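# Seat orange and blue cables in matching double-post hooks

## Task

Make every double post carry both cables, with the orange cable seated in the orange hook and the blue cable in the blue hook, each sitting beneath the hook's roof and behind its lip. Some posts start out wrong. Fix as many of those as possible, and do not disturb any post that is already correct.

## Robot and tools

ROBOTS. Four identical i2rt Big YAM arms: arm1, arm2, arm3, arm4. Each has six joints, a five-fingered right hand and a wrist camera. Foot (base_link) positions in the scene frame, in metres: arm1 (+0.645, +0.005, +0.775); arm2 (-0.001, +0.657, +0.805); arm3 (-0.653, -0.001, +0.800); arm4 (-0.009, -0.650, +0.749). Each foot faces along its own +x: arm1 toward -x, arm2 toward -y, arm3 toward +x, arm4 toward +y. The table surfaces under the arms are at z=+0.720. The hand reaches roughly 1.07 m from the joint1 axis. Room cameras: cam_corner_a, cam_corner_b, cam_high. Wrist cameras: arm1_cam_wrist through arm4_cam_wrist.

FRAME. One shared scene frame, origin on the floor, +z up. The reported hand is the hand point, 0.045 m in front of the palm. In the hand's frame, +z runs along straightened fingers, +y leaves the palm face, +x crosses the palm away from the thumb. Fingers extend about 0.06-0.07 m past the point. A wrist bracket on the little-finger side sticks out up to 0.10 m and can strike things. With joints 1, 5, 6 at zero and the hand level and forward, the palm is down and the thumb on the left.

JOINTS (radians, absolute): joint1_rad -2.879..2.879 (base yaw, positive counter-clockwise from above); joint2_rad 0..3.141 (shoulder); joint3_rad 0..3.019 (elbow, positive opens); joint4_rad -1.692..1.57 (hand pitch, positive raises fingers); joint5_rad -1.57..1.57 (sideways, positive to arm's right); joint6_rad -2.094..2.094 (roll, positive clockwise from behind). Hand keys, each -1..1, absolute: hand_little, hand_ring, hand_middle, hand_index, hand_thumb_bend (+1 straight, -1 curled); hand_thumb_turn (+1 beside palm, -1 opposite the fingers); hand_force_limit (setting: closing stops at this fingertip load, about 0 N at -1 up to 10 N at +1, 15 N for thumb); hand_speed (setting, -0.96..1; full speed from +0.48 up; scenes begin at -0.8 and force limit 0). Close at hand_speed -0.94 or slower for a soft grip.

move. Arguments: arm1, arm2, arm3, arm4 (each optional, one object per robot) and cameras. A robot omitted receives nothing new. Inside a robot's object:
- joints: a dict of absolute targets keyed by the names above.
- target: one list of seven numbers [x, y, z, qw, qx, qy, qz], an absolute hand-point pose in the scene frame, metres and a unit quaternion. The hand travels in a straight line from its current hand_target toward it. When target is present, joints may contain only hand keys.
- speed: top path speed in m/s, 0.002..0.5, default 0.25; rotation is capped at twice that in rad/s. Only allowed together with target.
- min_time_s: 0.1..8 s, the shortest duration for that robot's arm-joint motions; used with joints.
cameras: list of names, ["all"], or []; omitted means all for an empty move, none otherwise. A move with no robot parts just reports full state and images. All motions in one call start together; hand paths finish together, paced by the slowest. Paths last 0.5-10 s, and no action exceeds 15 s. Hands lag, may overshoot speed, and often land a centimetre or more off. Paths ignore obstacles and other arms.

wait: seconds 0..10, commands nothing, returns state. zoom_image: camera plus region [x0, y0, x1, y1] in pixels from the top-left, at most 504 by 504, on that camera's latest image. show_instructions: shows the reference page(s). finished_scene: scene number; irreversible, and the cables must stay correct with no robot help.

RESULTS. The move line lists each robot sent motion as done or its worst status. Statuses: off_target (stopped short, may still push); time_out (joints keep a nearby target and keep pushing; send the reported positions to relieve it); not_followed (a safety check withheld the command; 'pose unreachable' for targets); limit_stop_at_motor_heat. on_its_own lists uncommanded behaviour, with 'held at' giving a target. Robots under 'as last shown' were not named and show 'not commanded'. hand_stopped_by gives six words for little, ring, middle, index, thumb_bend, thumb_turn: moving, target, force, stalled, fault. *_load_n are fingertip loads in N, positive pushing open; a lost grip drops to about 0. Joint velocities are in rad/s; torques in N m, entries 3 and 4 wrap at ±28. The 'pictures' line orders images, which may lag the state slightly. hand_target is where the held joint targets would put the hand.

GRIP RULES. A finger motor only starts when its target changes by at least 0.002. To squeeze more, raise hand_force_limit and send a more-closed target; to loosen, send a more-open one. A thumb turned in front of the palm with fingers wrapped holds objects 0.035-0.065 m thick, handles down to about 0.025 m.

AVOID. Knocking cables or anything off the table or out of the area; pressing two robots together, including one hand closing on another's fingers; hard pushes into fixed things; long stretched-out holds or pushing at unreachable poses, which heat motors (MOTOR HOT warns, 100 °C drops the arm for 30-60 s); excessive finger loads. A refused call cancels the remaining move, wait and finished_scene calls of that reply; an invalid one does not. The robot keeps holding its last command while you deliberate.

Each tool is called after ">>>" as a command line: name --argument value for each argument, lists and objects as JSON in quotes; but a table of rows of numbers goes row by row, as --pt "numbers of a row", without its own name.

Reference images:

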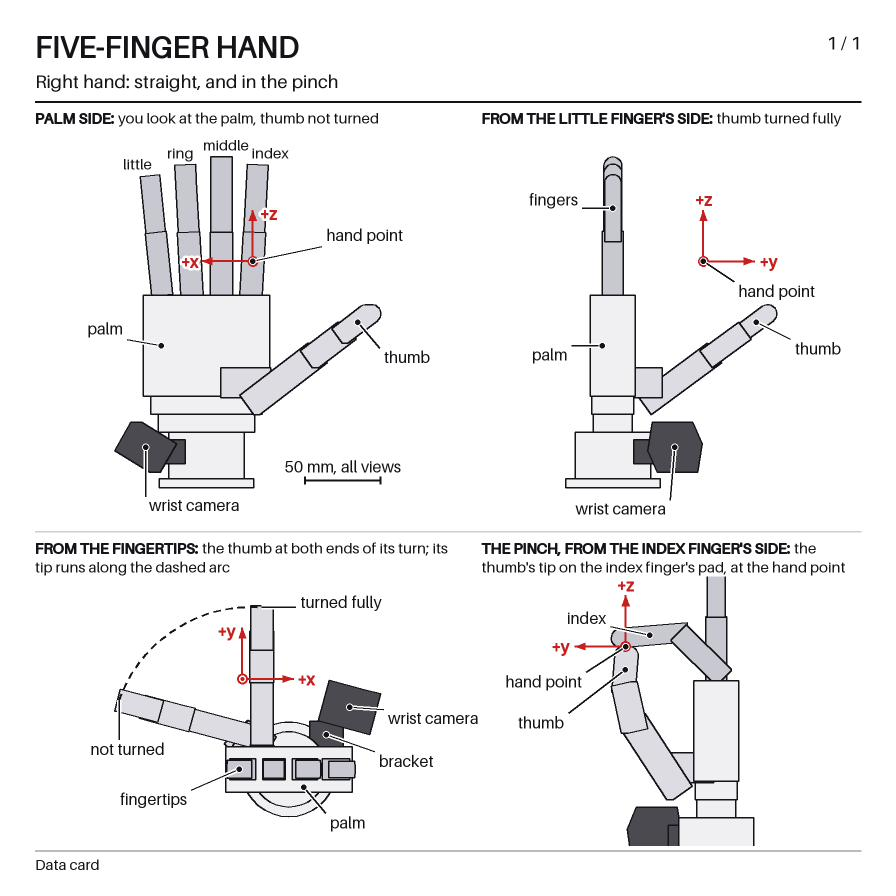

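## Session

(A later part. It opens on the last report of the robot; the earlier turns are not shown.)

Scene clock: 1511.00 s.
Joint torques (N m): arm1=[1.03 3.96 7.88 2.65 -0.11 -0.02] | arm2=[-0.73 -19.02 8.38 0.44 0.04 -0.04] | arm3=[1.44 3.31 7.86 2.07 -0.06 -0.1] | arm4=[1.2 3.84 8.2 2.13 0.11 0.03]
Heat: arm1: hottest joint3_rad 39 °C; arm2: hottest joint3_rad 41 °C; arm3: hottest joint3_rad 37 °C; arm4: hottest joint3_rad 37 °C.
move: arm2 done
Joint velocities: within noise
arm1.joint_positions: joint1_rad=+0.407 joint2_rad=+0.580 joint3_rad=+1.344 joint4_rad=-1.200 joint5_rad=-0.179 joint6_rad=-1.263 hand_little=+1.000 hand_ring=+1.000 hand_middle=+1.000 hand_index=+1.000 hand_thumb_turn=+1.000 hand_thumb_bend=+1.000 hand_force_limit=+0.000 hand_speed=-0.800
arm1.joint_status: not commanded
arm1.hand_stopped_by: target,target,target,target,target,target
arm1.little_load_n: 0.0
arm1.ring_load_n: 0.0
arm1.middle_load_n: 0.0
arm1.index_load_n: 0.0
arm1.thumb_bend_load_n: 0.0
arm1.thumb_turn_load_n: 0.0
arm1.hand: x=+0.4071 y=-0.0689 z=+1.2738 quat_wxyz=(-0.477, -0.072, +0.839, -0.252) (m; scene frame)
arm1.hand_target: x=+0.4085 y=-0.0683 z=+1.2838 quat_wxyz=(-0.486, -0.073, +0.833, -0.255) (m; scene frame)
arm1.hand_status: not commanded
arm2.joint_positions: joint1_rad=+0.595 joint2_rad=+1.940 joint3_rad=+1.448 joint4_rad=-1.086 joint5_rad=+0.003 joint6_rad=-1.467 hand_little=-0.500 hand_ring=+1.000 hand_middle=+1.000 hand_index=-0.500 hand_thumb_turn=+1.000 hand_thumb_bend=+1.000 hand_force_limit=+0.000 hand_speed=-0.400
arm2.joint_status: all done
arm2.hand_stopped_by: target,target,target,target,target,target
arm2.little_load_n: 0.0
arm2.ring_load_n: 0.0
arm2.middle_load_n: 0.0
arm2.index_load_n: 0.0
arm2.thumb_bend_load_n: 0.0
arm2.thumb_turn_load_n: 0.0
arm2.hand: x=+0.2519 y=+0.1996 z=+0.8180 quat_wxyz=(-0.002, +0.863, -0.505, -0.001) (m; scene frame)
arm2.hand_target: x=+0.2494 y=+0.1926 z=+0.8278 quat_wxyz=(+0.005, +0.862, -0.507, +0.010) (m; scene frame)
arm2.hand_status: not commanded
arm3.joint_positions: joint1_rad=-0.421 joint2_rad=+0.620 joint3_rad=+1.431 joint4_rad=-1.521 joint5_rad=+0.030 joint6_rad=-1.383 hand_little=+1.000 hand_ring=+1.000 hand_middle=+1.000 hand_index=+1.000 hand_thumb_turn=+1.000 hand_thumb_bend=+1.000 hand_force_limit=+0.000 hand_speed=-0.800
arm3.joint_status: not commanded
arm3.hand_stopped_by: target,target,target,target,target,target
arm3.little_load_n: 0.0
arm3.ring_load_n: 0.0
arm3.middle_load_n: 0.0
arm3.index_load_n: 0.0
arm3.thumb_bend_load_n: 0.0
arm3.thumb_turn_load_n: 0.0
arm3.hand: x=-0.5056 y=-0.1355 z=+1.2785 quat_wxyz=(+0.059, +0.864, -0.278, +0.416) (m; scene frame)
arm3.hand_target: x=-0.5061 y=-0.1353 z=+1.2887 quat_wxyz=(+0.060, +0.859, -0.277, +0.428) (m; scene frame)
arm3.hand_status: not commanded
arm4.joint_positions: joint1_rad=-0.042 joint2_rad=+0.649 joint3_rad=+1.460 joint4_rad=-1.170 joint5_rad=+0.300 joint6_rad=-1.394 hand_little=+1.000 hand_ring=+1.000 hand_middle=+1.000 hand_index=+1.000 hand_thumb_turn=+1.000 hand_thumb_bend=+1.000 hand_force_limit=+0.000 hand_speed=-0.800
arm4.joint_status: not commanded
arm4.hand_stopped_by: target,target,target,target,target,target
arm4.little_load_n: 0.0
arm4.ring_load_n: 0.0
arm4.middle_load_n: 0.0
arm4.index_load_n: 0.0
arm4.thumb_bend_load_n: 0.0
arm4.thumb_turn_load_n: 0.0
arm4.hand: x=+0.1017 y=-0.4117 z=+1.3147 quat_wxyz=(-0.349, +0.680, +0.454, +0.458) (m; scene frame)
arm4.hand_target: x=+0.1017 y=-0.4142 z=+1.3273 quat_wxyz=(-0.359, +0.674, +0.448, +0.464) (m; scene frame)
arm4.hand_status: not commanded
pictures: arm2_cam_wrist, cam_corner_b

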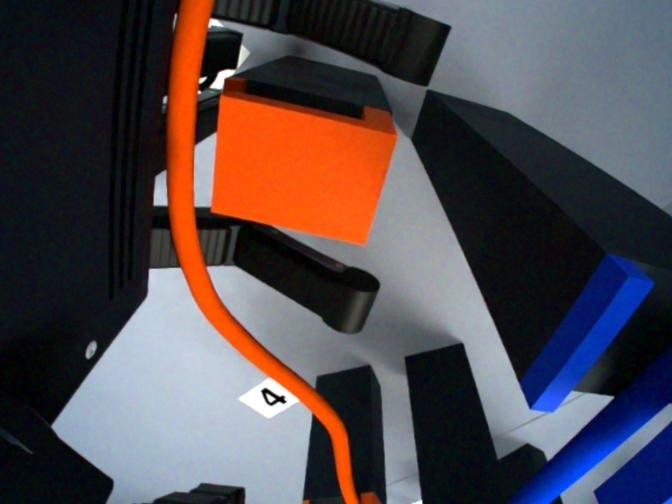

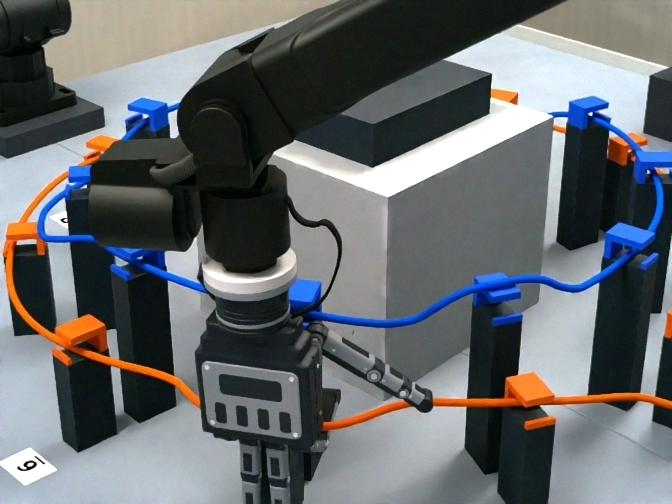

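>>> move --arm2 '{"joints": {"hand_index": -0.68, "hand_little": -0.68}}' --cameras '["arm2_cam_wrist"]'

>>> move --arm2 '{"target": [0.2912, 0.2258, 0.812, -0.21, 0.8424, -0.4815, 0.12], "speed": 0.12}' --cameras '["arm2_cam_wrist", "cam_corner_b", "cam_high", "arm1_cam_wrist"]'

>>> zoom_image --camera "cam_high" --region '[350, 140, 450, 240]'

>>> zoom_image --camera "cam_corner_b" --region '[130, 330, 350, 500]'

Scene clock: 1629.40 s.
Joint torques (N m): arm1=[0.97 3.9 7.87 2.65 -0.11 -0.02] | arm2=[-1.03 -19.08 8.44 0.44 0.07 -0.05] | arm3=[1.55 2.73 7.77 1.98 -0.04 -0.11] | arm4=[1.08 3.9 8.2 2.13 0.11 0.02]
Heat: arm1: hottest joint3_rad 39 °C; arm2: hottest joint3_rad 41 °C; arm3: hottest joint3_rad 37 °C; arm4: hottest joint3_rad 37 °C.
move: arm2 done
Joint velocities: within noise
arm1, arm3, arm4: as last shown
arm2.joint_positions: joint1_rad=+0.595 joint2_rad=+1.940 joint3_rad=+1.448 joint4_rad=-1.086 joint5_rad=+0.003 joint6_rad=-1.467 hand_little=-0.680 hand_ring=+1.000 hand_middle=+1.000 hand_index=-0.680 hand_thumb_turn=+1.000 hand_thumb_bend=+1.000 hand_force_limit=+0.000 hand_speed=-0.400
arm2.joint_status: all done
arm2.hand_stopped_by: target,target,target,target,target,target
arm2.little_load_n: 0.0
arm2.ring_load_n: 0.0
arm2.middle_load_n: 0.0
arm2.index_load_n: 0.0
arm2.thumb_bend_load_n: 0.0
arm2.thumb_turn_load_n: 0.0
arm2.hand: x=+0.2519 y=+0.1996 z=+0.8180 quat_wxyz=(-0.002, +0.863, -0.505, -0.001) (m; scene frame)
arm2.hand_target: x=+0.2494 y=+0.1926 z=+0.8278 quat_wxyz=(+0.005, +0.862, -0.507, +0.010) (m; scene frame)
arm2.hand_status: not commanded
arm4.thumb_bend_load_n: 0.5
pictures: arm2_cam_wrist

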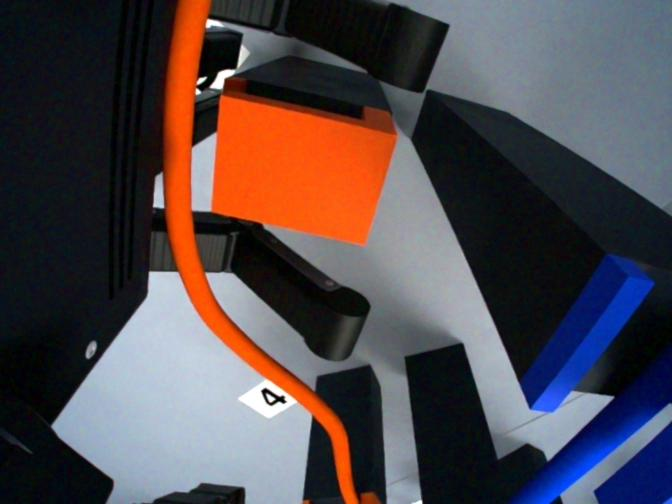

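Scene clock: 1632.03 s.
Joint torques (N m): arm1=[1.03 3.84 7.88 2.65 -0.11 -0.02] | arm2=[-0.56 -17.67 7.25 0.65 -0.59 -0.09] | arm3=[0.67 3.25 7.83 2.02 -0.05 -0.13] | arm4=[1.2 4.01 8.13 2.14 0.11 0.02]
Heat: arm1: hottest joint3_rad 39 °C; arm2: hottest joint3_rad 40 °C; arm3: hottest joint3_rad 37 °C; arm4: hottest joint3_rad 37 °C.
move: arm2 done
Joint velocities: within noise
arm1, arm3, arm4: as last shown
arm2.joint_positions: joint1_rad=+0.513 joint2_rad=+1.932 joint3_rad=+1.434 joint4_rad=-1.086 joint5_rad=-0.480 joint6_rad=-1.571 hand_little=-0.680 hand_ring=+1.000 hand_middle=+1.000 hand_index=-0.680 hand_thumb_turn=+1.000 hand_thumb_bend=+1.000 hand_force_limit=+0.000 hand_speed=-0.400
arm2.joint_status: not commanded
arm2.hand_stopped_by: target,target,target,target,target,target
arm2.little_load_n: 0.5
arm2.ring_load_n: 0.0
arm2.middle_load_n: 0.0
arm2.index_load_n: 0.0
arm2.thumb_bend_load_n: 0.0
arm2.thumb_turn_load_n: 0.0
arm2.hand: x=+0.2948 y=+0.2277 z=+0.8116 quat_wxyz=(-0.211, +0.843, -0.482, +0.115) (m; scene frame)
arm2.hand_target: x=+0.2912 y=+0.2260 z=+0.8119 quat_wxyz=(-0.210, +0.842, -0.481, +0.120) (m; scene frame)
arm2.hand_status: done (0.004 m and 0.6 deg from the pose sent, 0.048 m and 27.9 deg at the start)
arm4.thumb_bend_load_n: 0.0
pictures: arm1_cam_wrist, arm2_cam_wrist, cam_corner_b, cam_high

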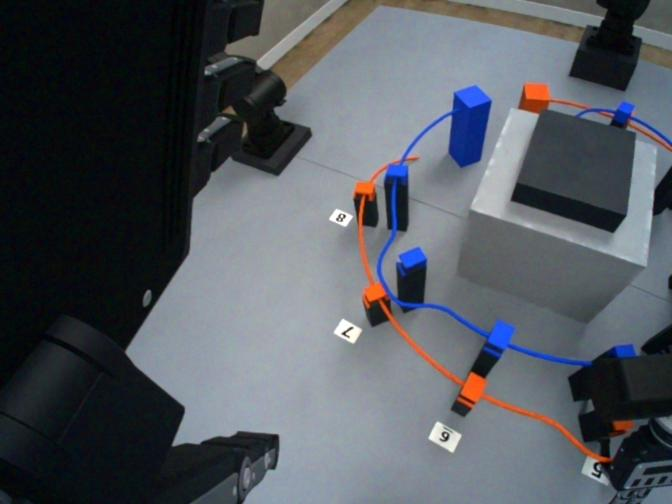

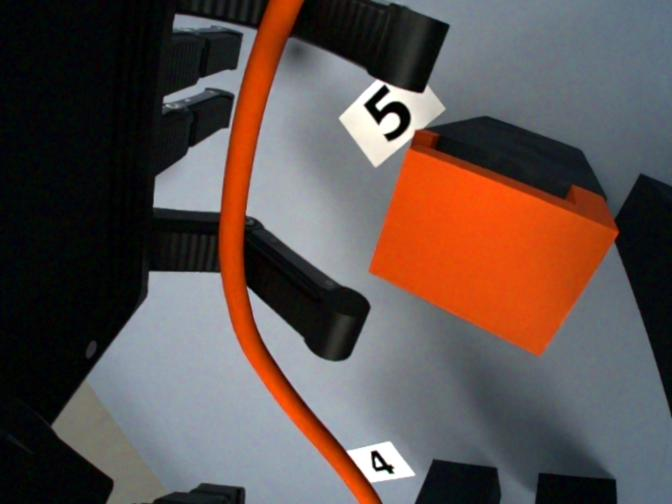

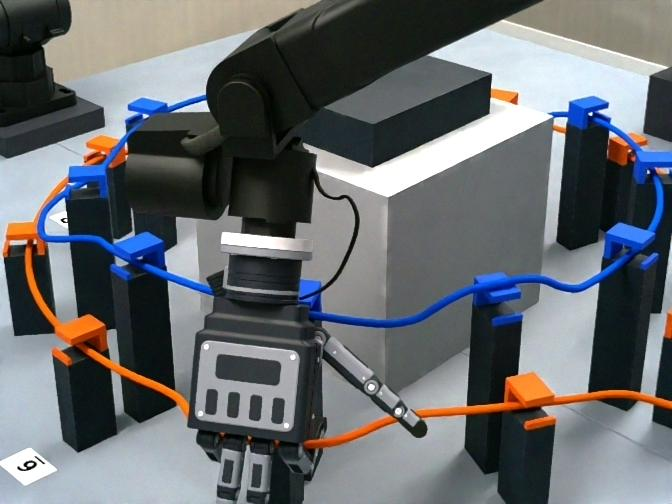

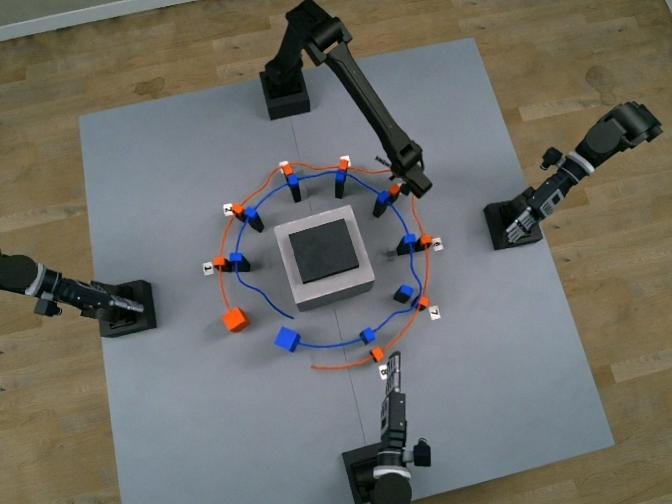

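Scaled by 5.040.

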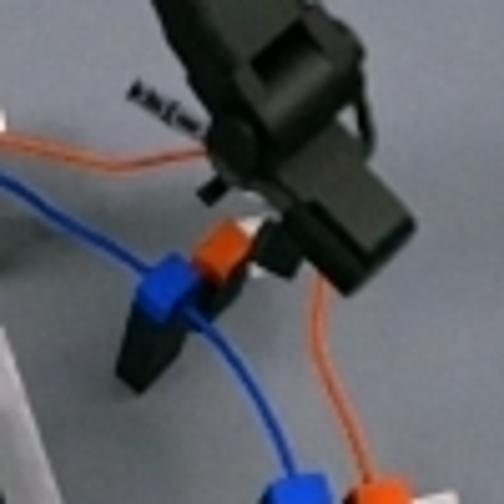

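Scaled by 2.291.

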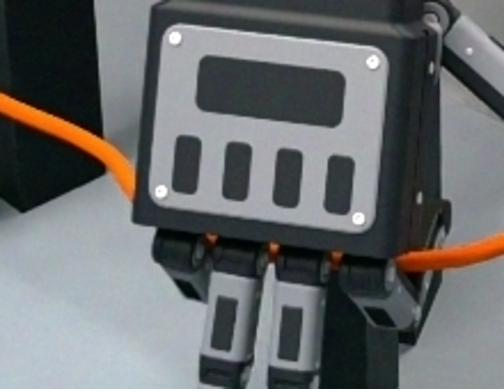

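>>> move --arm2 '{"joints": {"joint2_rad": 1.956}, "min_time_s": 0.5}' --cameras '[]'

Scene clock: 1665.80 s.
Joint torques (N m): arm1=[1.14 3.78 7.88 2.62 -0.11 -0.02] | arm2=[-0.38 -15.44 7.12 0.58 -0.53 -0.07] | arm3=[1.08 3.25 7.77 2.02 -0.06 -0.12] | arm4=[1.08 3.96 8.14 2.13 0.1 0.03]
Heat: arm1: hottest joint3_rad 40 °C; arm2: hottest joint3_rad 38 °C; arm3: hottest joint3_rad 37 °C; arm4: hottest joint3_rad 37 °C.
move: arm2 done
Joint velocities: within noise
arm1, arm3, arm4: as last shown
arm2.joint_positions: joint1_rad=+0.513 joint2_rad=+1.941 joint3_rad=+1.434 joint4_rad=-1.086 joint5_rad=-0.480 joint6_rad=-1.572 hand_little=-0.680 hand_ring=+1.000 hand_middle=+1.000 hand_index=-0.680 hand_thumb_turn=+1.000 hand_thumb_bend=+1.000 hand_force_limit=+0.000 hand_speed=-0.400
arm2.joint_status: all done
arm2.hand_stopped_by: target,target,target,target,target,target
arm2.little_load_n: -0.5
arm2.ring_load_n: 0.0
arm2.middle_load_n: 0.0
arm2.index_load_n: 0.0
arm2.thumb_bend_load_n: -0.5
arm2.thumb_turn_load_n: 0.0
arm2.hand: x=+0.2944 y=+0.2286 z=+0.8074 quat_wxyz=(-0.213, +0.842, -0.482, +0.111) (m; scene frame)
arm2.hand_target: x=+0.2893 y=+0.2294 z=+0.7969 quat_wxyz=(-0.217, +0.841, -0.484, +0.107) (m; scene frame)
arm2.hand_status: not commanded
pictures: none
No camera images: "cameras" was empty.

>>> move --arm2 '{"joints": {"joint1_rad": 0.457, "joint6_rad": -1.62}, "min_time_s": 1.0}' --cameras '["arm2_cam_wrist", "cam_corner_b", "cam_high"]'

>>> zoom_image --camera "cam_corner_b" --region '[160, 360, 340, 500]'

>>> zoom_image --camera "cam_high" --region '[370, 150, 430, 210]'

>>> zoom_image --camera "arm2_cam_wrist" --region '[150, 0, 510, 360]'

Scene clock: 1677.43 s.
Joint torques (N m): arm1=[0.97 3.9 7.91 2.66 -0.11 -0.02] | arm2=[-0.62 -15.68 7.16 0.58 -0.54 -0.1] | arm3=[0.97 2.96 7.92 1.92 -0.09 -0.17] | arm4=[1.14 3.9 8.18 2.17 0.11 0.03]
Heat: arm1: hottest joint3_rad 40 °C; arm2: hottest joint3_rad 38 °C; arm3: hottest joint3_rad 37 °C; arm4: hottest joint3_rad 37 °C.
move: arm2 done
Joint velocities: within noise
arm1, arm3, arm4: as last shown
arm2.joint_positions: joint1_rad=+0.465 joint2_rad=+1.941 joint3_rad=+1.434 joint4_rad=-1.086 joint5_rad=-0.481 joint6_rad=-1.612 hand_little=-0.680 hand_ring=+1.000 hand_middle=+1.000 hand_index=-0.680 hand_thumb_turn=+1.000 hand_thumb_bend=+1.000 hand_force_limit=+0.000 hand_speed=-0.400
arm2.joint_status: all done
arm2.hand_stopped_by: target,target,target,target,target,target
arm2.little_load_n: 0.0
arm2.ring_load_n: 0.0
arm2.middle_load_n: 0.0
arm2.index_load_n: 0.0
arm2.thumb_bend_load_n: 0.0
arm2.thumb_turn_load_n: 0.0
arm2.hand: x=+0.2736 y=+0.2122 z=+0.8067 quat_wxyz=(-0.208, +0.840, -0.486, +0.121) (m; scene frame)
arm2.hand_target: x=+0.2687 y=+0.2133 z=+0.7961 quat_wxyz=(-0.213, +0.839, -0.487, +0.117) (m; scene frame)
arm2.hand_status: not commanded
pictures: arm2_cam_wrist, cam_corner_b, cam_high

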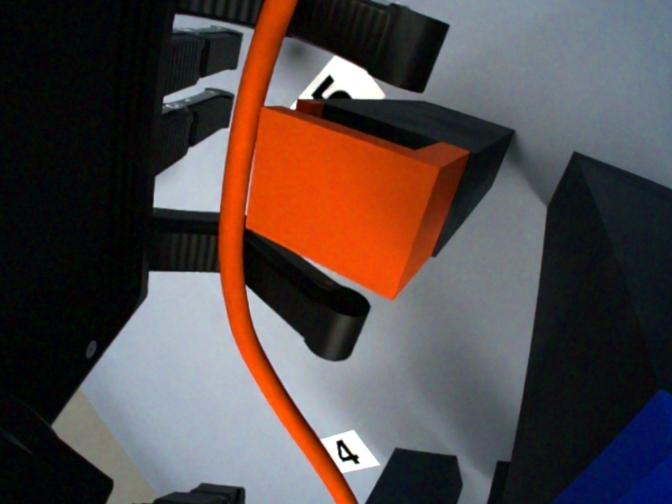

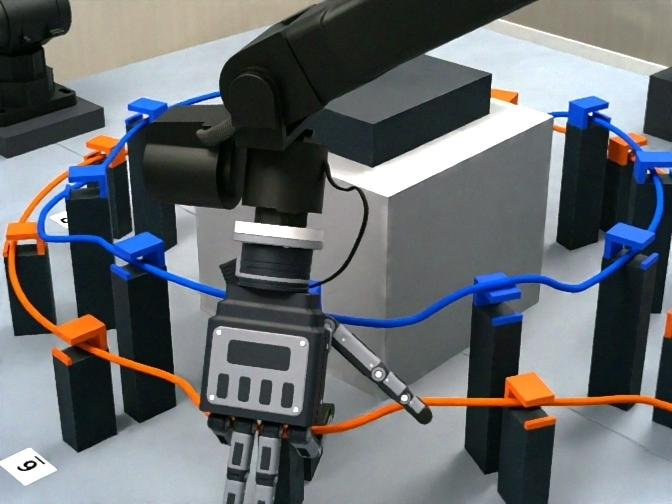

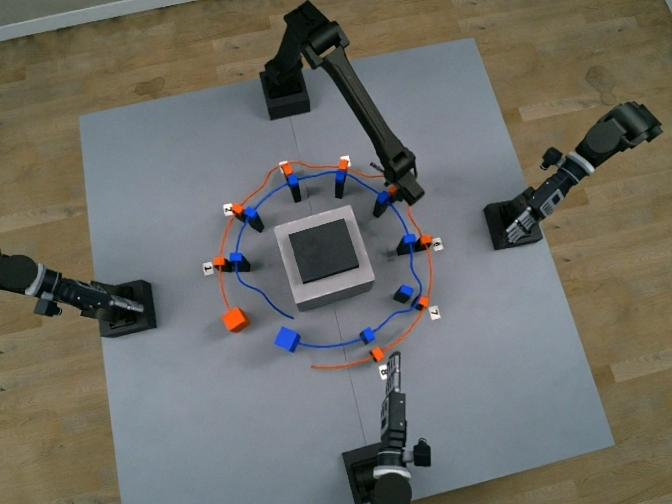

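Scaled by 2.800.

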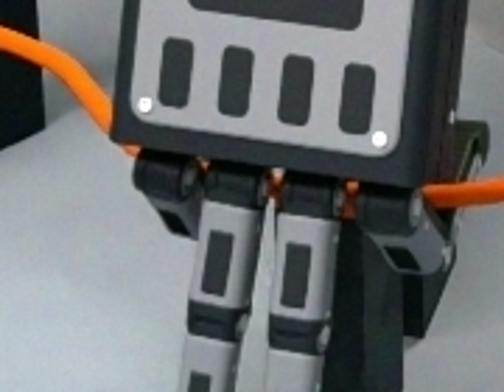

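Scaled by 8.400.

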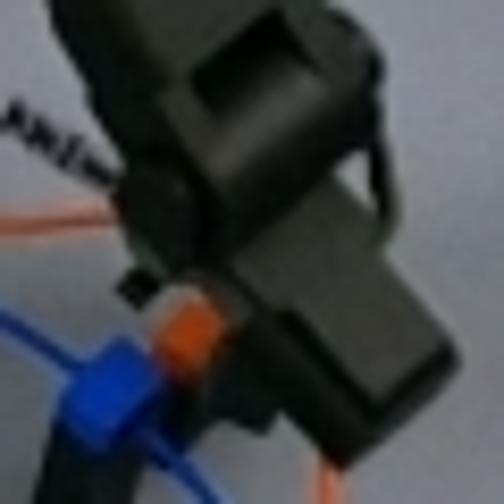

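Scaled by 1.400 from the camera's 672x504 image, which has a finer 960x720 frame.

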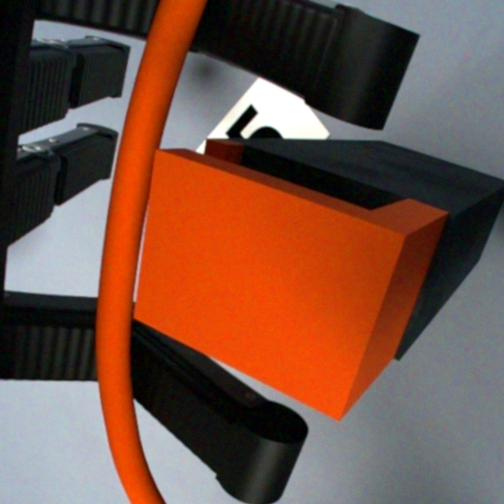

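>>> move --arm2 '{"joints": {"joint1_rad": 0.419, "joint6_rad": -1.658}, "min_time_s": 1.2}' --cameras '["arm2_cam_wrist", "cam_corner_b", "cam_high"]'

>>> zoom_image --camera "cam_corner_b" --region '[160, 360, 340, 500]'

>>> zoom_image --camera "cam_high" --region '[370, 150, 430, 210]'

>>> zoom_image --camera "arm2_cam_wrist" --region '[100, 0, 460, 360]'

Scene clock: 1693.33 s.
Joint torques (N m): arm1=[1.03 3.9 7.9 2.65 -0.11 -0.03] | arm2=[-0.62 -15.91 7.16 0.62 -0.5 -0.1] | arm3=[1.26 3.08 7.76 2.17 -0.09 -0.15] | arm4=[1.08 4.07 8.13 2.17 0.11 0.02]
Heat: arm1: hottest joint3_rad 40 °C; arm2: hottest joint3_rad 38 °C; arm3: hottest joint3_rad 37 °C; arm4: hottest joint3_rad 37 °C.
move: arm2 done
Joint velocities: within noise
arm1, arm3, arm4: as last shown
arm2.joint_positions: joint1_rad=+0.429 joint2_rad=+1.941 joint3_rad=+1.434 joint4_rad=-1.086 joint5_rad=-0.481 joint6_rad=-1.650 hand_little=-0.680 hand_ring=+1.000 hand_middle=+1.000 hand_index=-0.680 hand_thumb_turn=+1.000 hand_thumb_bend=+1.000 hand_force_limit=+0.000 hand_speed=-0.400
arm2.joint_status: all done
arm2.hand_stopped_by: target,target,target,target,target,target
arm2.little_load_n: 0.0
arm2.ring_load_n: 0.0
arm2.middle_load_n: 0.0
arm2.index_load_n: 0.0
arm2.thumb_bend_load_n: 0.0
arm2.thumb_turn_load_n: -0.5
arm2.hand: x=+0.2579 y=+0.2003 z=+0.8061 quat_wxyz=(-0.204, +0.841, -0.485, +0.128) (m; scene frame)
arm2.hand_target: x=+0.2519 y=+0.2010 z=+0.7954 quat_wxyz=(-0.208, +0.839, -0.487, +0.124) (m; scene frame)
arm2.hand_status: not commanded
pictures: arm2_cam_wrist, cam_corner_b, cam_high

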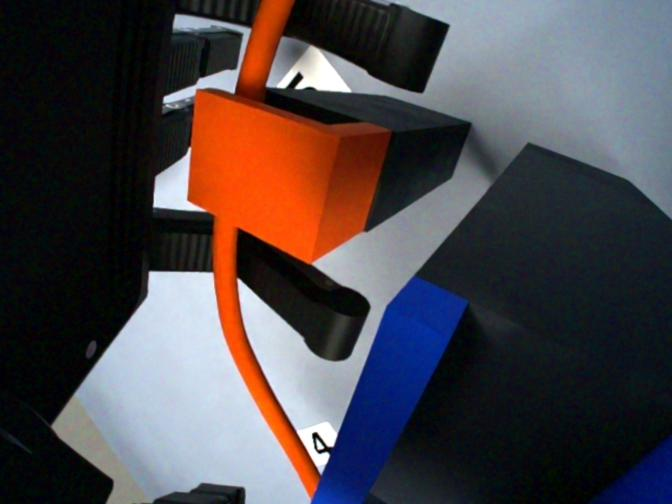

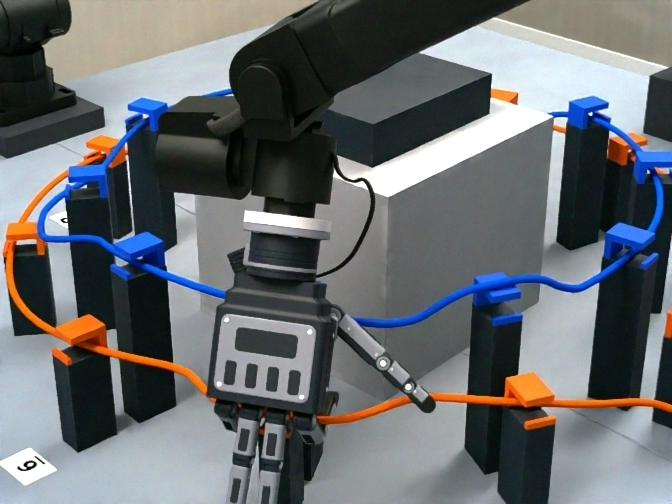

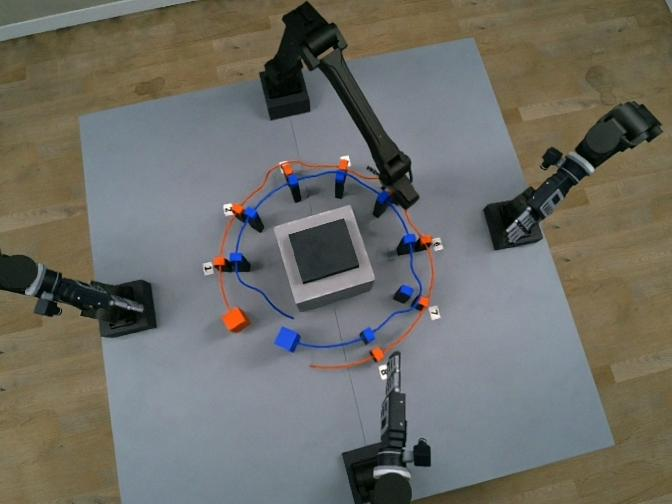

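Scaled by 2.800.

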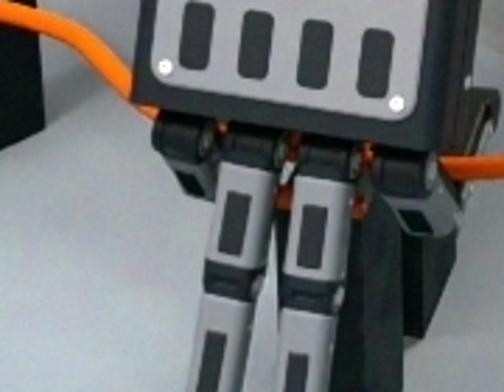

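Scaled by 8.400.

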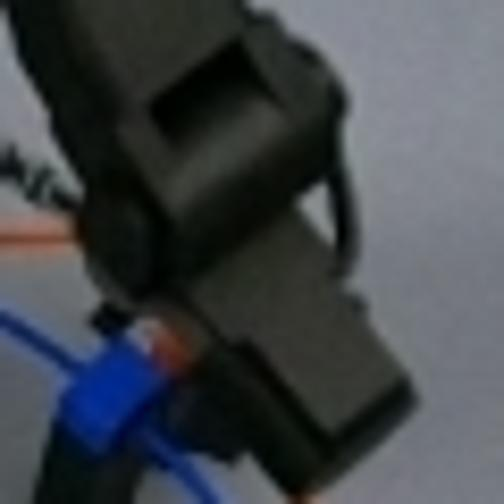

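Scaled by 1.400 from the camera's 672x504 image, which has a finer 960x720 frame.

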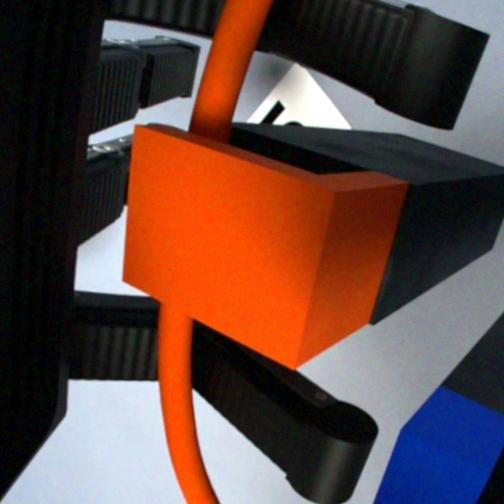

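>>> move --arm2 '{"joints": {"joint1_rad": 0.410, "joint6_rad": -1.667}, "min_time_s": 0.6}' --cameras '[]'

>>> move --arm2 '{"joints": {"joint2_rad": 1.968}, "min_time_s": 0.6}' --cameras '["arm2_cam_wrist", "cam_corner_b"]'

>>> zoom_image --camera "arm2_cam_wrist" --region '[100, 0, 460, 360]'

>>> zoom_image --camera "cam_corner_b" --region '[180, 370, 340, 500]'

Scene clock: 1741.10 s.
Joint torques (N m): arm1=[1.08 3.84 7.9 2.62 -0.11 -0.02] | arm2=[-0.97 -15.5 7.24 0.61 -0.5 -0.08] | arm3=[0.85 2.9 7.94 1.74 -0.02 -0.12] | arm4=[1.08 4.01 8.2 2.17 0.11 0.03]
Heat: arm1: hottest joint3_rad 40 °C; arm2: hottest joint3_rad 37 °C; arm3: hottest joint3_rad 37 °C; arm4: hottest joint3_rad 37 °C.
move: arm2 done
Joint velocities: within noise
arm1, arm3, arm4: as last shown
arm2.joint_positions: joint1_rad=+0.421 joint2_rad=+1.941 joint3_rad=+1.434 joint4_rad=-1.086 joint5_rad=-0.481 joint6_rad=-1.659 hand_little=-0.680 hand_ring=+1.000 hand_middle=+1.000 hand_index=-0.680 hand_thumb_turn=+1.000 hand_thumb_bend=+1.000 hand_force_limit=+0.000 hand_speed=-0.400
arm2.joint_status: all done
arm2.hand_stopped_by: target,target,target,target,target,target
arm2.little_load_n: 0.5
arm2.ring_load_n: 0.0
arm2.middle_load_n: 0.0
arm2.index_load_n: 0.0
arm2.thumb_bend_load_n: 0.0
arm2.thumb_turn_load_n: 0.0
arm2.hand: x=+0.2540 y=+0.1975 z=+0.8060 quat_wxyz=(-0.203, +0.841, -0.485, +0.130) (m; scene frame)
arm2.hand_target: x=+0.2479 y=+0.1981 z=+0.7953 quat_wxyz=(-0.207, +0.839, -0.487, +0.126) (m; scene frame)
arm2.hand_status: not commanded
arm3.ring_load_n: -0.5
pictures: none
No camera images: "cameras" was empty.

Scene clock: 1742.07 s.
Joint torques (N m): arm1=[0.97 3.9 7.88 2.65 -0.12 -0.03] | arm2=[-0.67 -15.38 7.13 0.65 -0.49 -0.08] | arm3=[1.2 3.37 7.82 2.04 -0.05 -0.14] | arm4=[1.14 3.84 8.21 2.21 0.11 0.02]
Heat: arm1: hottest joint3_rad 40 °C; arm2: hottest joint3_rad 37 °C; arm3: hottest joint3_rad 37 °C; arm4: hottest joint3_rad 37 °C.
move: arm2 done
Joint velocities: within noise
arm1, arm3, arm4: as last shown
arm2.joint_positions: joint1_rad=+0.420 joint2_rad=+1.952 joint3_rad=+1.434 joint4_rad=-1.086 joint5_rad=-0.482 joint6_rad=-1.660 hand_little=-0.680 hand_ring=+1.000 hand_middle=+1.000 hand_index=-0.680 hand_thumb_turn=+1.000 hand_thumb_bend=+1.000 hand_force_limit=+0.000 hand_speed=-0.400
arm2.joint_status: all done
arm2.hand_stopped_by: target,target,target,target,target,target
arm2.little_load_n: 0.0
arm2.ring_load_n: 0.0
arm2.middle_load_n: 0.0
arm2.index_load_n: 0.0
arm2.thumb_bend_load_n: 0.0
arm2.thumb_turn_load_n: 0.0
arm2.hand: x=+0.2533 y=+0.1987 z=+0.8002 quat_wxyz=(-0.206, +0.840, -0.485, +0.126) (m; scene frame)
arm2.hand_target: x=+0.2471 y=+0.1997 z=+0.7891 quat_wxyz=(-0.210, +0.838, -0.488, +0.121) (m; scene frame)
arm2.hand_status: not commanded
arm3.ring_load_n: 0.0
pictures: arm2_cam_wrist, cam_corner_b

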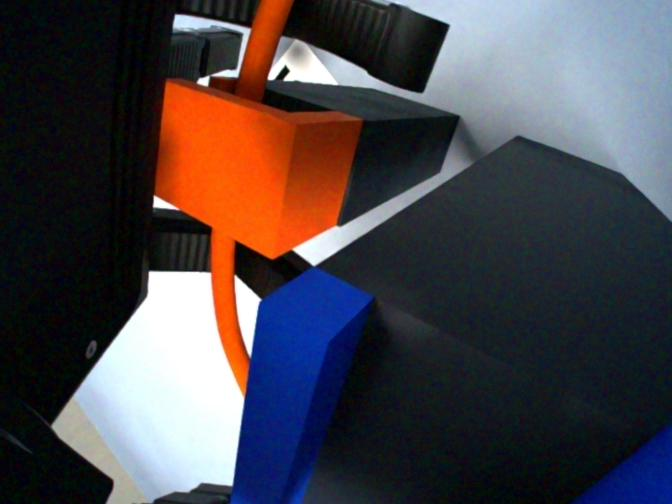

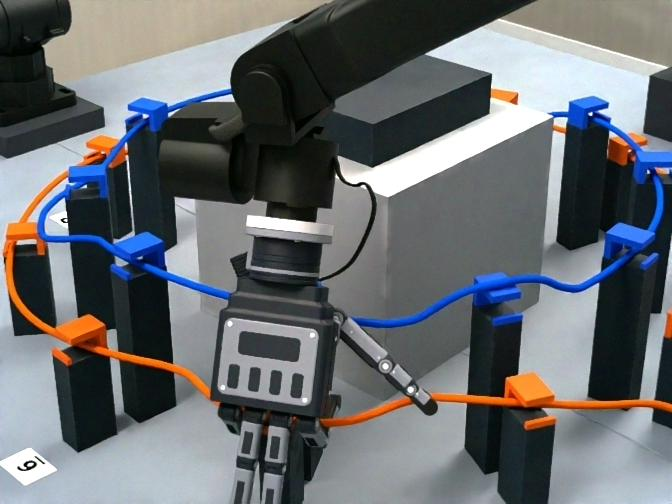

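Scaled by 1.400 from the camera's 672x504 image, which has a finer 960x720 frame.

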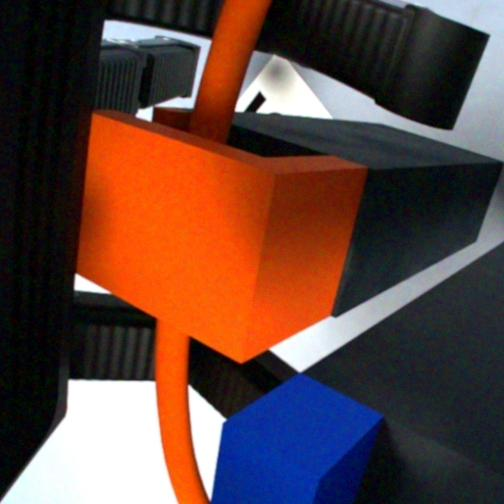

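Scaled by 3.150.

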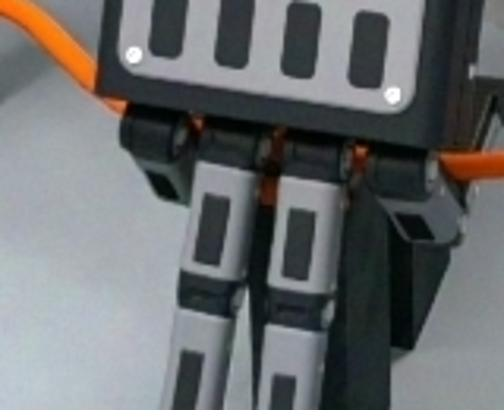

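>>> move --arm2 '{"joints": {"hand_index": 1.0, "hand_little": 1.0}}' --cameras '["arm2_cam_wrist", "cam_corner_b"]'

>>> zoom_image --camera "arm2_cam_wrist" --region '[100, 0, 460, 360]'

>>> zoom_image --camera "cam_corner_b" --region '[180, 370, 340, 500]'

Scene clock: 1761.17 s.
Joint torques (N m): arm1=[1.14 3.9 7.9 2.63 -0.12 -0.02] | arm2=[-0.97 -15.44 7.24 0.73 -0.52 -0.09] | arm3=[1.03 2.73 7.91 2.03 -0.03 -0.12] | arm4=[0.97 4.01 8.2 2.11 0.11 0.02]
Heat: arm1: hottest joint3_rad 40 °C; arm2: hottest joint3_rad 37 °C; arm3: hottest joint3_rad 37 °C; arm4: hottest joint3_rad 37 °C.
move: arm2 done
Joint velocities: within noise
arm1.joint_positions: joint1_rad=+0.407 joint2_rad=+0.580 joint3_rad=+1.344 joint4_rad=-1.200 joint5_rad=-0.179 joint6_rad=-1.263 hand_little=+1.000 hand_ring=+1.000 hand_middle=+1.000 hand_index=+1.000 hand_thumb_turn=+1.000 hand_thumb_bend=+1.000 hand_force_limit=+0.000 hand_speed=-0.800
arm1.joint_status: not commanded
arm1.hand_stopped_by: target,target,target,target,target,target
arm1.little_load_n: 0.0
arm1.ring_load_n: 0.0
arm1.middle_load_n: 0.0
arm1.index_load_n: 0.0
arm1.thumb_bend_load_n: 0.0
arm1.thumb_turn_load_n: 0.0
arm1.hand: x=+0.4071 y=-0.0689 z=+1.2738 quat_wxyz=(-0.477, -0.072, +0.839, -0.252) (m; scene frame)
arm1.hand_target: x=+0.4085 y=-0.0683 z=+1.2838 quat_wxyz=(-0.486, -0.073, +0.833, -0.255) (m; scene frame)
arm1.hand_status: not commanded
arm2.joint_positions: joint1_rad=+0.420 joint2_rad=+1.952 joint3_rad=+1.434 joint4_rad=-1.086 joint5_rad=-0.482 joint6_rad=-1.660 hand_little=+1.000 hand_ring=+1.000 hand_middle=+1.000 hand_index=+1.000 hand_thumb_turn=+1.000 hand_thumb_bend=+1.000 hand_force_limit=+0.000 hand_speed=-0.400
arm2.joint_status: all done
arm2.hand_stopped_by: target,target,target,target,target,target
arm2.little_load_n: 0.0
arm2.ring_load_n: 0.0
arm2.middle_load_n: 0.0
arm2.index_load_n: 0.0
arm2.thumb_bend_load_n: -0.5
arm2.thumb_turn_load_n: 0.0
arm2.hand: x=+0.2533 y=+0.1987 z=+0.8002 quat_wxyz=(-0.206, +0.840, -0.485, +0.126) (m; scene frame)
arm2.hand_target: x=+0.2471 y=+0.1997 z=+0.7891 quat_wxyz=(-0.210, +0.838, -0.488, +0.121) (m; scene frame)
arm2.hand_status: not commanded
arm3.joint_positions: joint1_rad=-0.421 joint2_rad=+0.620 joint3_rad=+1.431 joint4_rad=-1.521 joint5_rad=+0.030 joint6_rad=-1.383 hand_little=+1.000 hand_ring=+1.000 hand_middle=+1.000 hand_index=+1.000 hand_thumb_turn=+1.000 hand_thumb_bend=+1.000 hand_force_limit=+0.000 hand_speed=-0.800
arm3.joint_status: not commanded
arm3.hand_stopped_by: target,target,target,target,target,target
arm3.little_load_n: 0.0
arm3.ring_load_n: 0.0
arm3.middle_load_n: 0.0
arm3.index_load_n: 0.0
arm3.thumb_bend_load_n: 0.0
arm3.thumb_turn_load_n: 0.0
arm3.hand: x=-0.5056 y=-0.1355 z=+1.2785 quat_wxyz=(+0.059, +0.864, -0.278, +0.416) (m; scene frame)
arm3.hand_target: x=-0.5061 y=-0.1353 z=+1.2887 quat_wxyz=(+0.060, +0.859, -0.277, +0.428) (m; scene frame)
arm3.hand_status: not commanded
arm4.joint_positions: joint1_rad=-0.042 joint2_rad=+0.649 joint3_rad=+1.460 joint4_rad=-1.170 joint5_rad=+0.300 joint6_rad=-1.394 hand_little=+1.000 hand_ring=+1.000 hand_middle=+1.000 hand_index=+1.000 hand_thumb_turn=+1.000 hand_thumb_bend=+1.000 hand_force_limit=+0.000 hand_speed=-0.800
arm4.joint_status: not commanded
arm4.hand_stopped_by: target,target,target,target,target,target
arm4.little_load_n: 0.0
arm4.ring_load_n: 0.0
arm4.middle_load_n: 0.0
arm4.index_load_n: 0.0
arm4.thumb_bend_load_n: 0.0
arm4.thumb_turn_load_n: 0.0
arm4.hand: x=+0.1017 y=-0.4117 z=+1.3147 quat_wxyz=(-0.349, +0.680, +0.454, +0.458) (m; scene frame)
arm4.hand_target: x=+0.1017 y=-0.4142 z=+1.3273 quat_wxyz=(-0.359, +0.674, +0.448, +0.464) (m; scene frame)
arm4.hand_status: not commanded
pictures: arm2_cam_wrist, cam_corner_b

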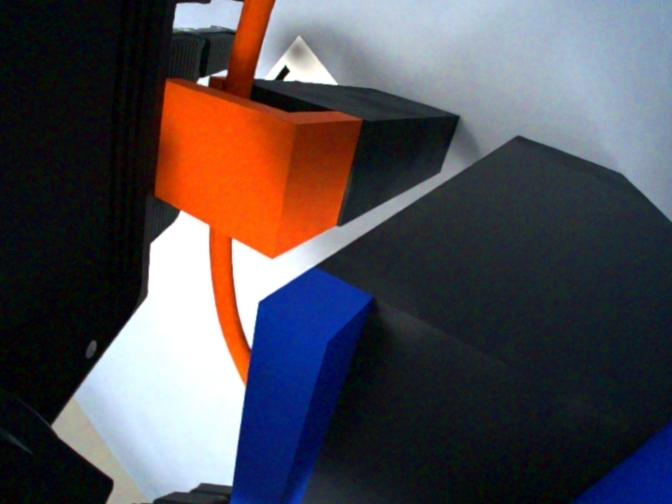

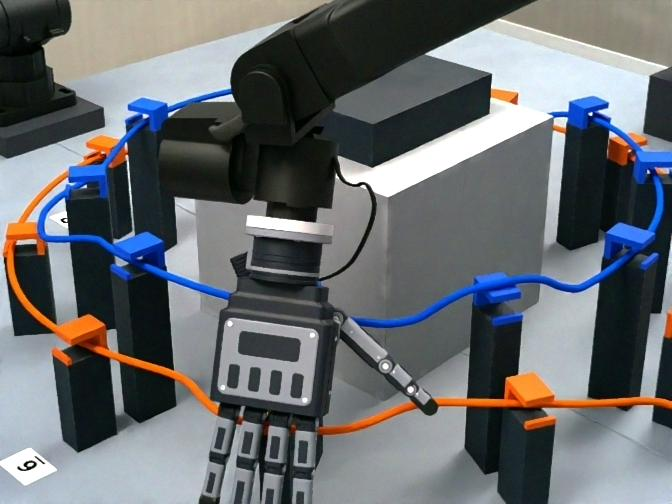

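Scaled by 1.400 from the camera's 672x504 image, which has a finer 960x720 frame.

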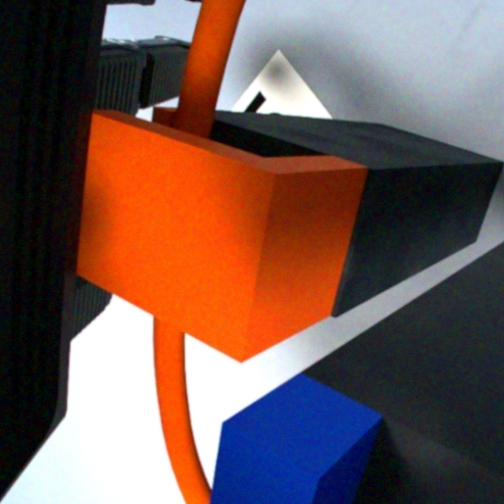

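Scaled by 3.150.

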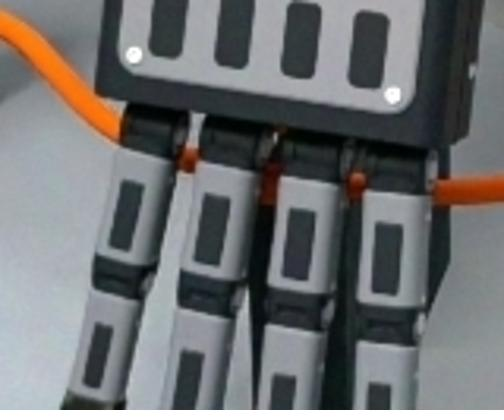

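>>> move --arm2 '{"joints": {"joint1_rad": 0.54}, "min_time_s": 1.2}' --cameras '["arm2_cam_wrist", "cam_corner_b", "cam_high"]'

>>> zoom_image --camera "arm2_cam_wrist" --region '[200, 0, 672, 400]'

>>> zoom_image --camera "cam_corner_b" --region '[180, 340, 380, 500]'

Scene clock: 1769.57 s.
Joint torques (N m): arm1=[1.08 3.9 7.9 2.65 -0.12 -0.02] | arm2=[0.32 -15.62 7.17 0.55 -0.5 -0.05] | arm3=[1.32 3.02 7.83 1.8 -0.07 -0.15] | arm4=[1.08 4.25 8.17 2.17 0.11 0.03]
Heat: arm1: hottest joint3_rad 40 °C; arm2: hottest joint3_rad 37 °C; arm3: hottest joint3_rad 37 °C; arm4: hottest joint3_rad 37 °C.
move: arm2 done
Joint velocities: within noise
arm1, arm3, arm4: as last shown
arm2.joint_positions: joint1_rad=+0.534 joint2_rad=+1.952 joint3_rad=+1.434 joint4_rad=-1.086 joint5_rad=-0.482 joint6_rad=-1.660 hand_little=+1.000 hand_ring=+1.000 hand_middle=+1.000 hand_index=+1.000 hand_thumb_turn=+1.000 hand_thumb_bend=+1.000 hand_force_limit=+0.000 hand_speed=-0.400
arm2.joint_status: all done
arm2.hand_stopped_by: target,target,target,target,target,target
arm2.little_load_n: 0.0
arm2.ring_load_n: 0.0
arm2.middle_load_n: 0.0
arm2.index_load_n: 0.0
arm2.thumb_bend_load_n: 0.0
arm2.thumb_turn_load_n: 0.0
arm2.hand: x=+0.3037 y=+0.2305 z=+0.8005 quat_wxyz=(-0.213, +0.867, -0.437, +0.114) (m; scene frame)
arm2.hand_target: x=+0.3043 y=+0.2357 z=+0.7894 quat_wxyz=(-0.218, +0.868, -0.433, +0.108) (m; scene frame)
arm2.hand_status: not commanded
arm3.little_load_n: -0.5
pictures: arm2_cam_wrist, cam_corner_b, cam_high

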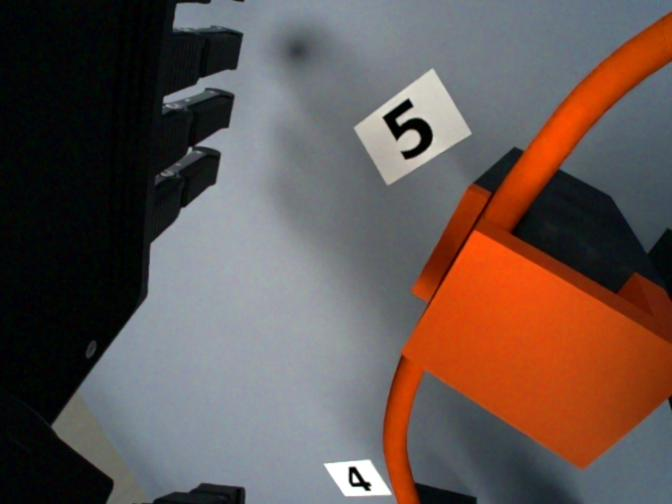

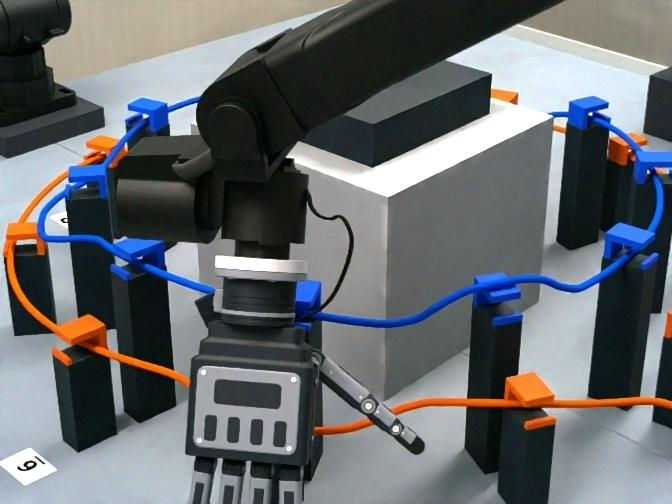

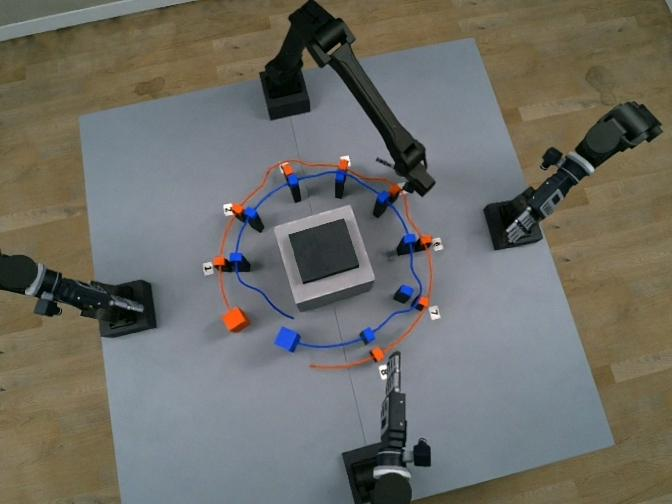

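Scaled by 1.068 from the camera's 672x504 image, which has a finer 960x720 frame.

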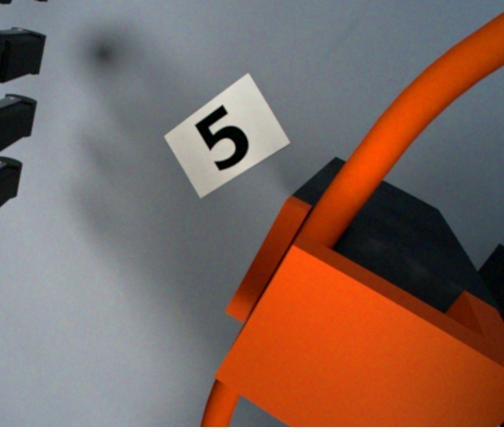

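Scaled by 2.520.

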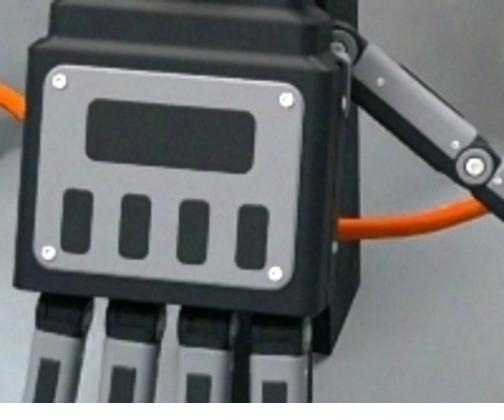

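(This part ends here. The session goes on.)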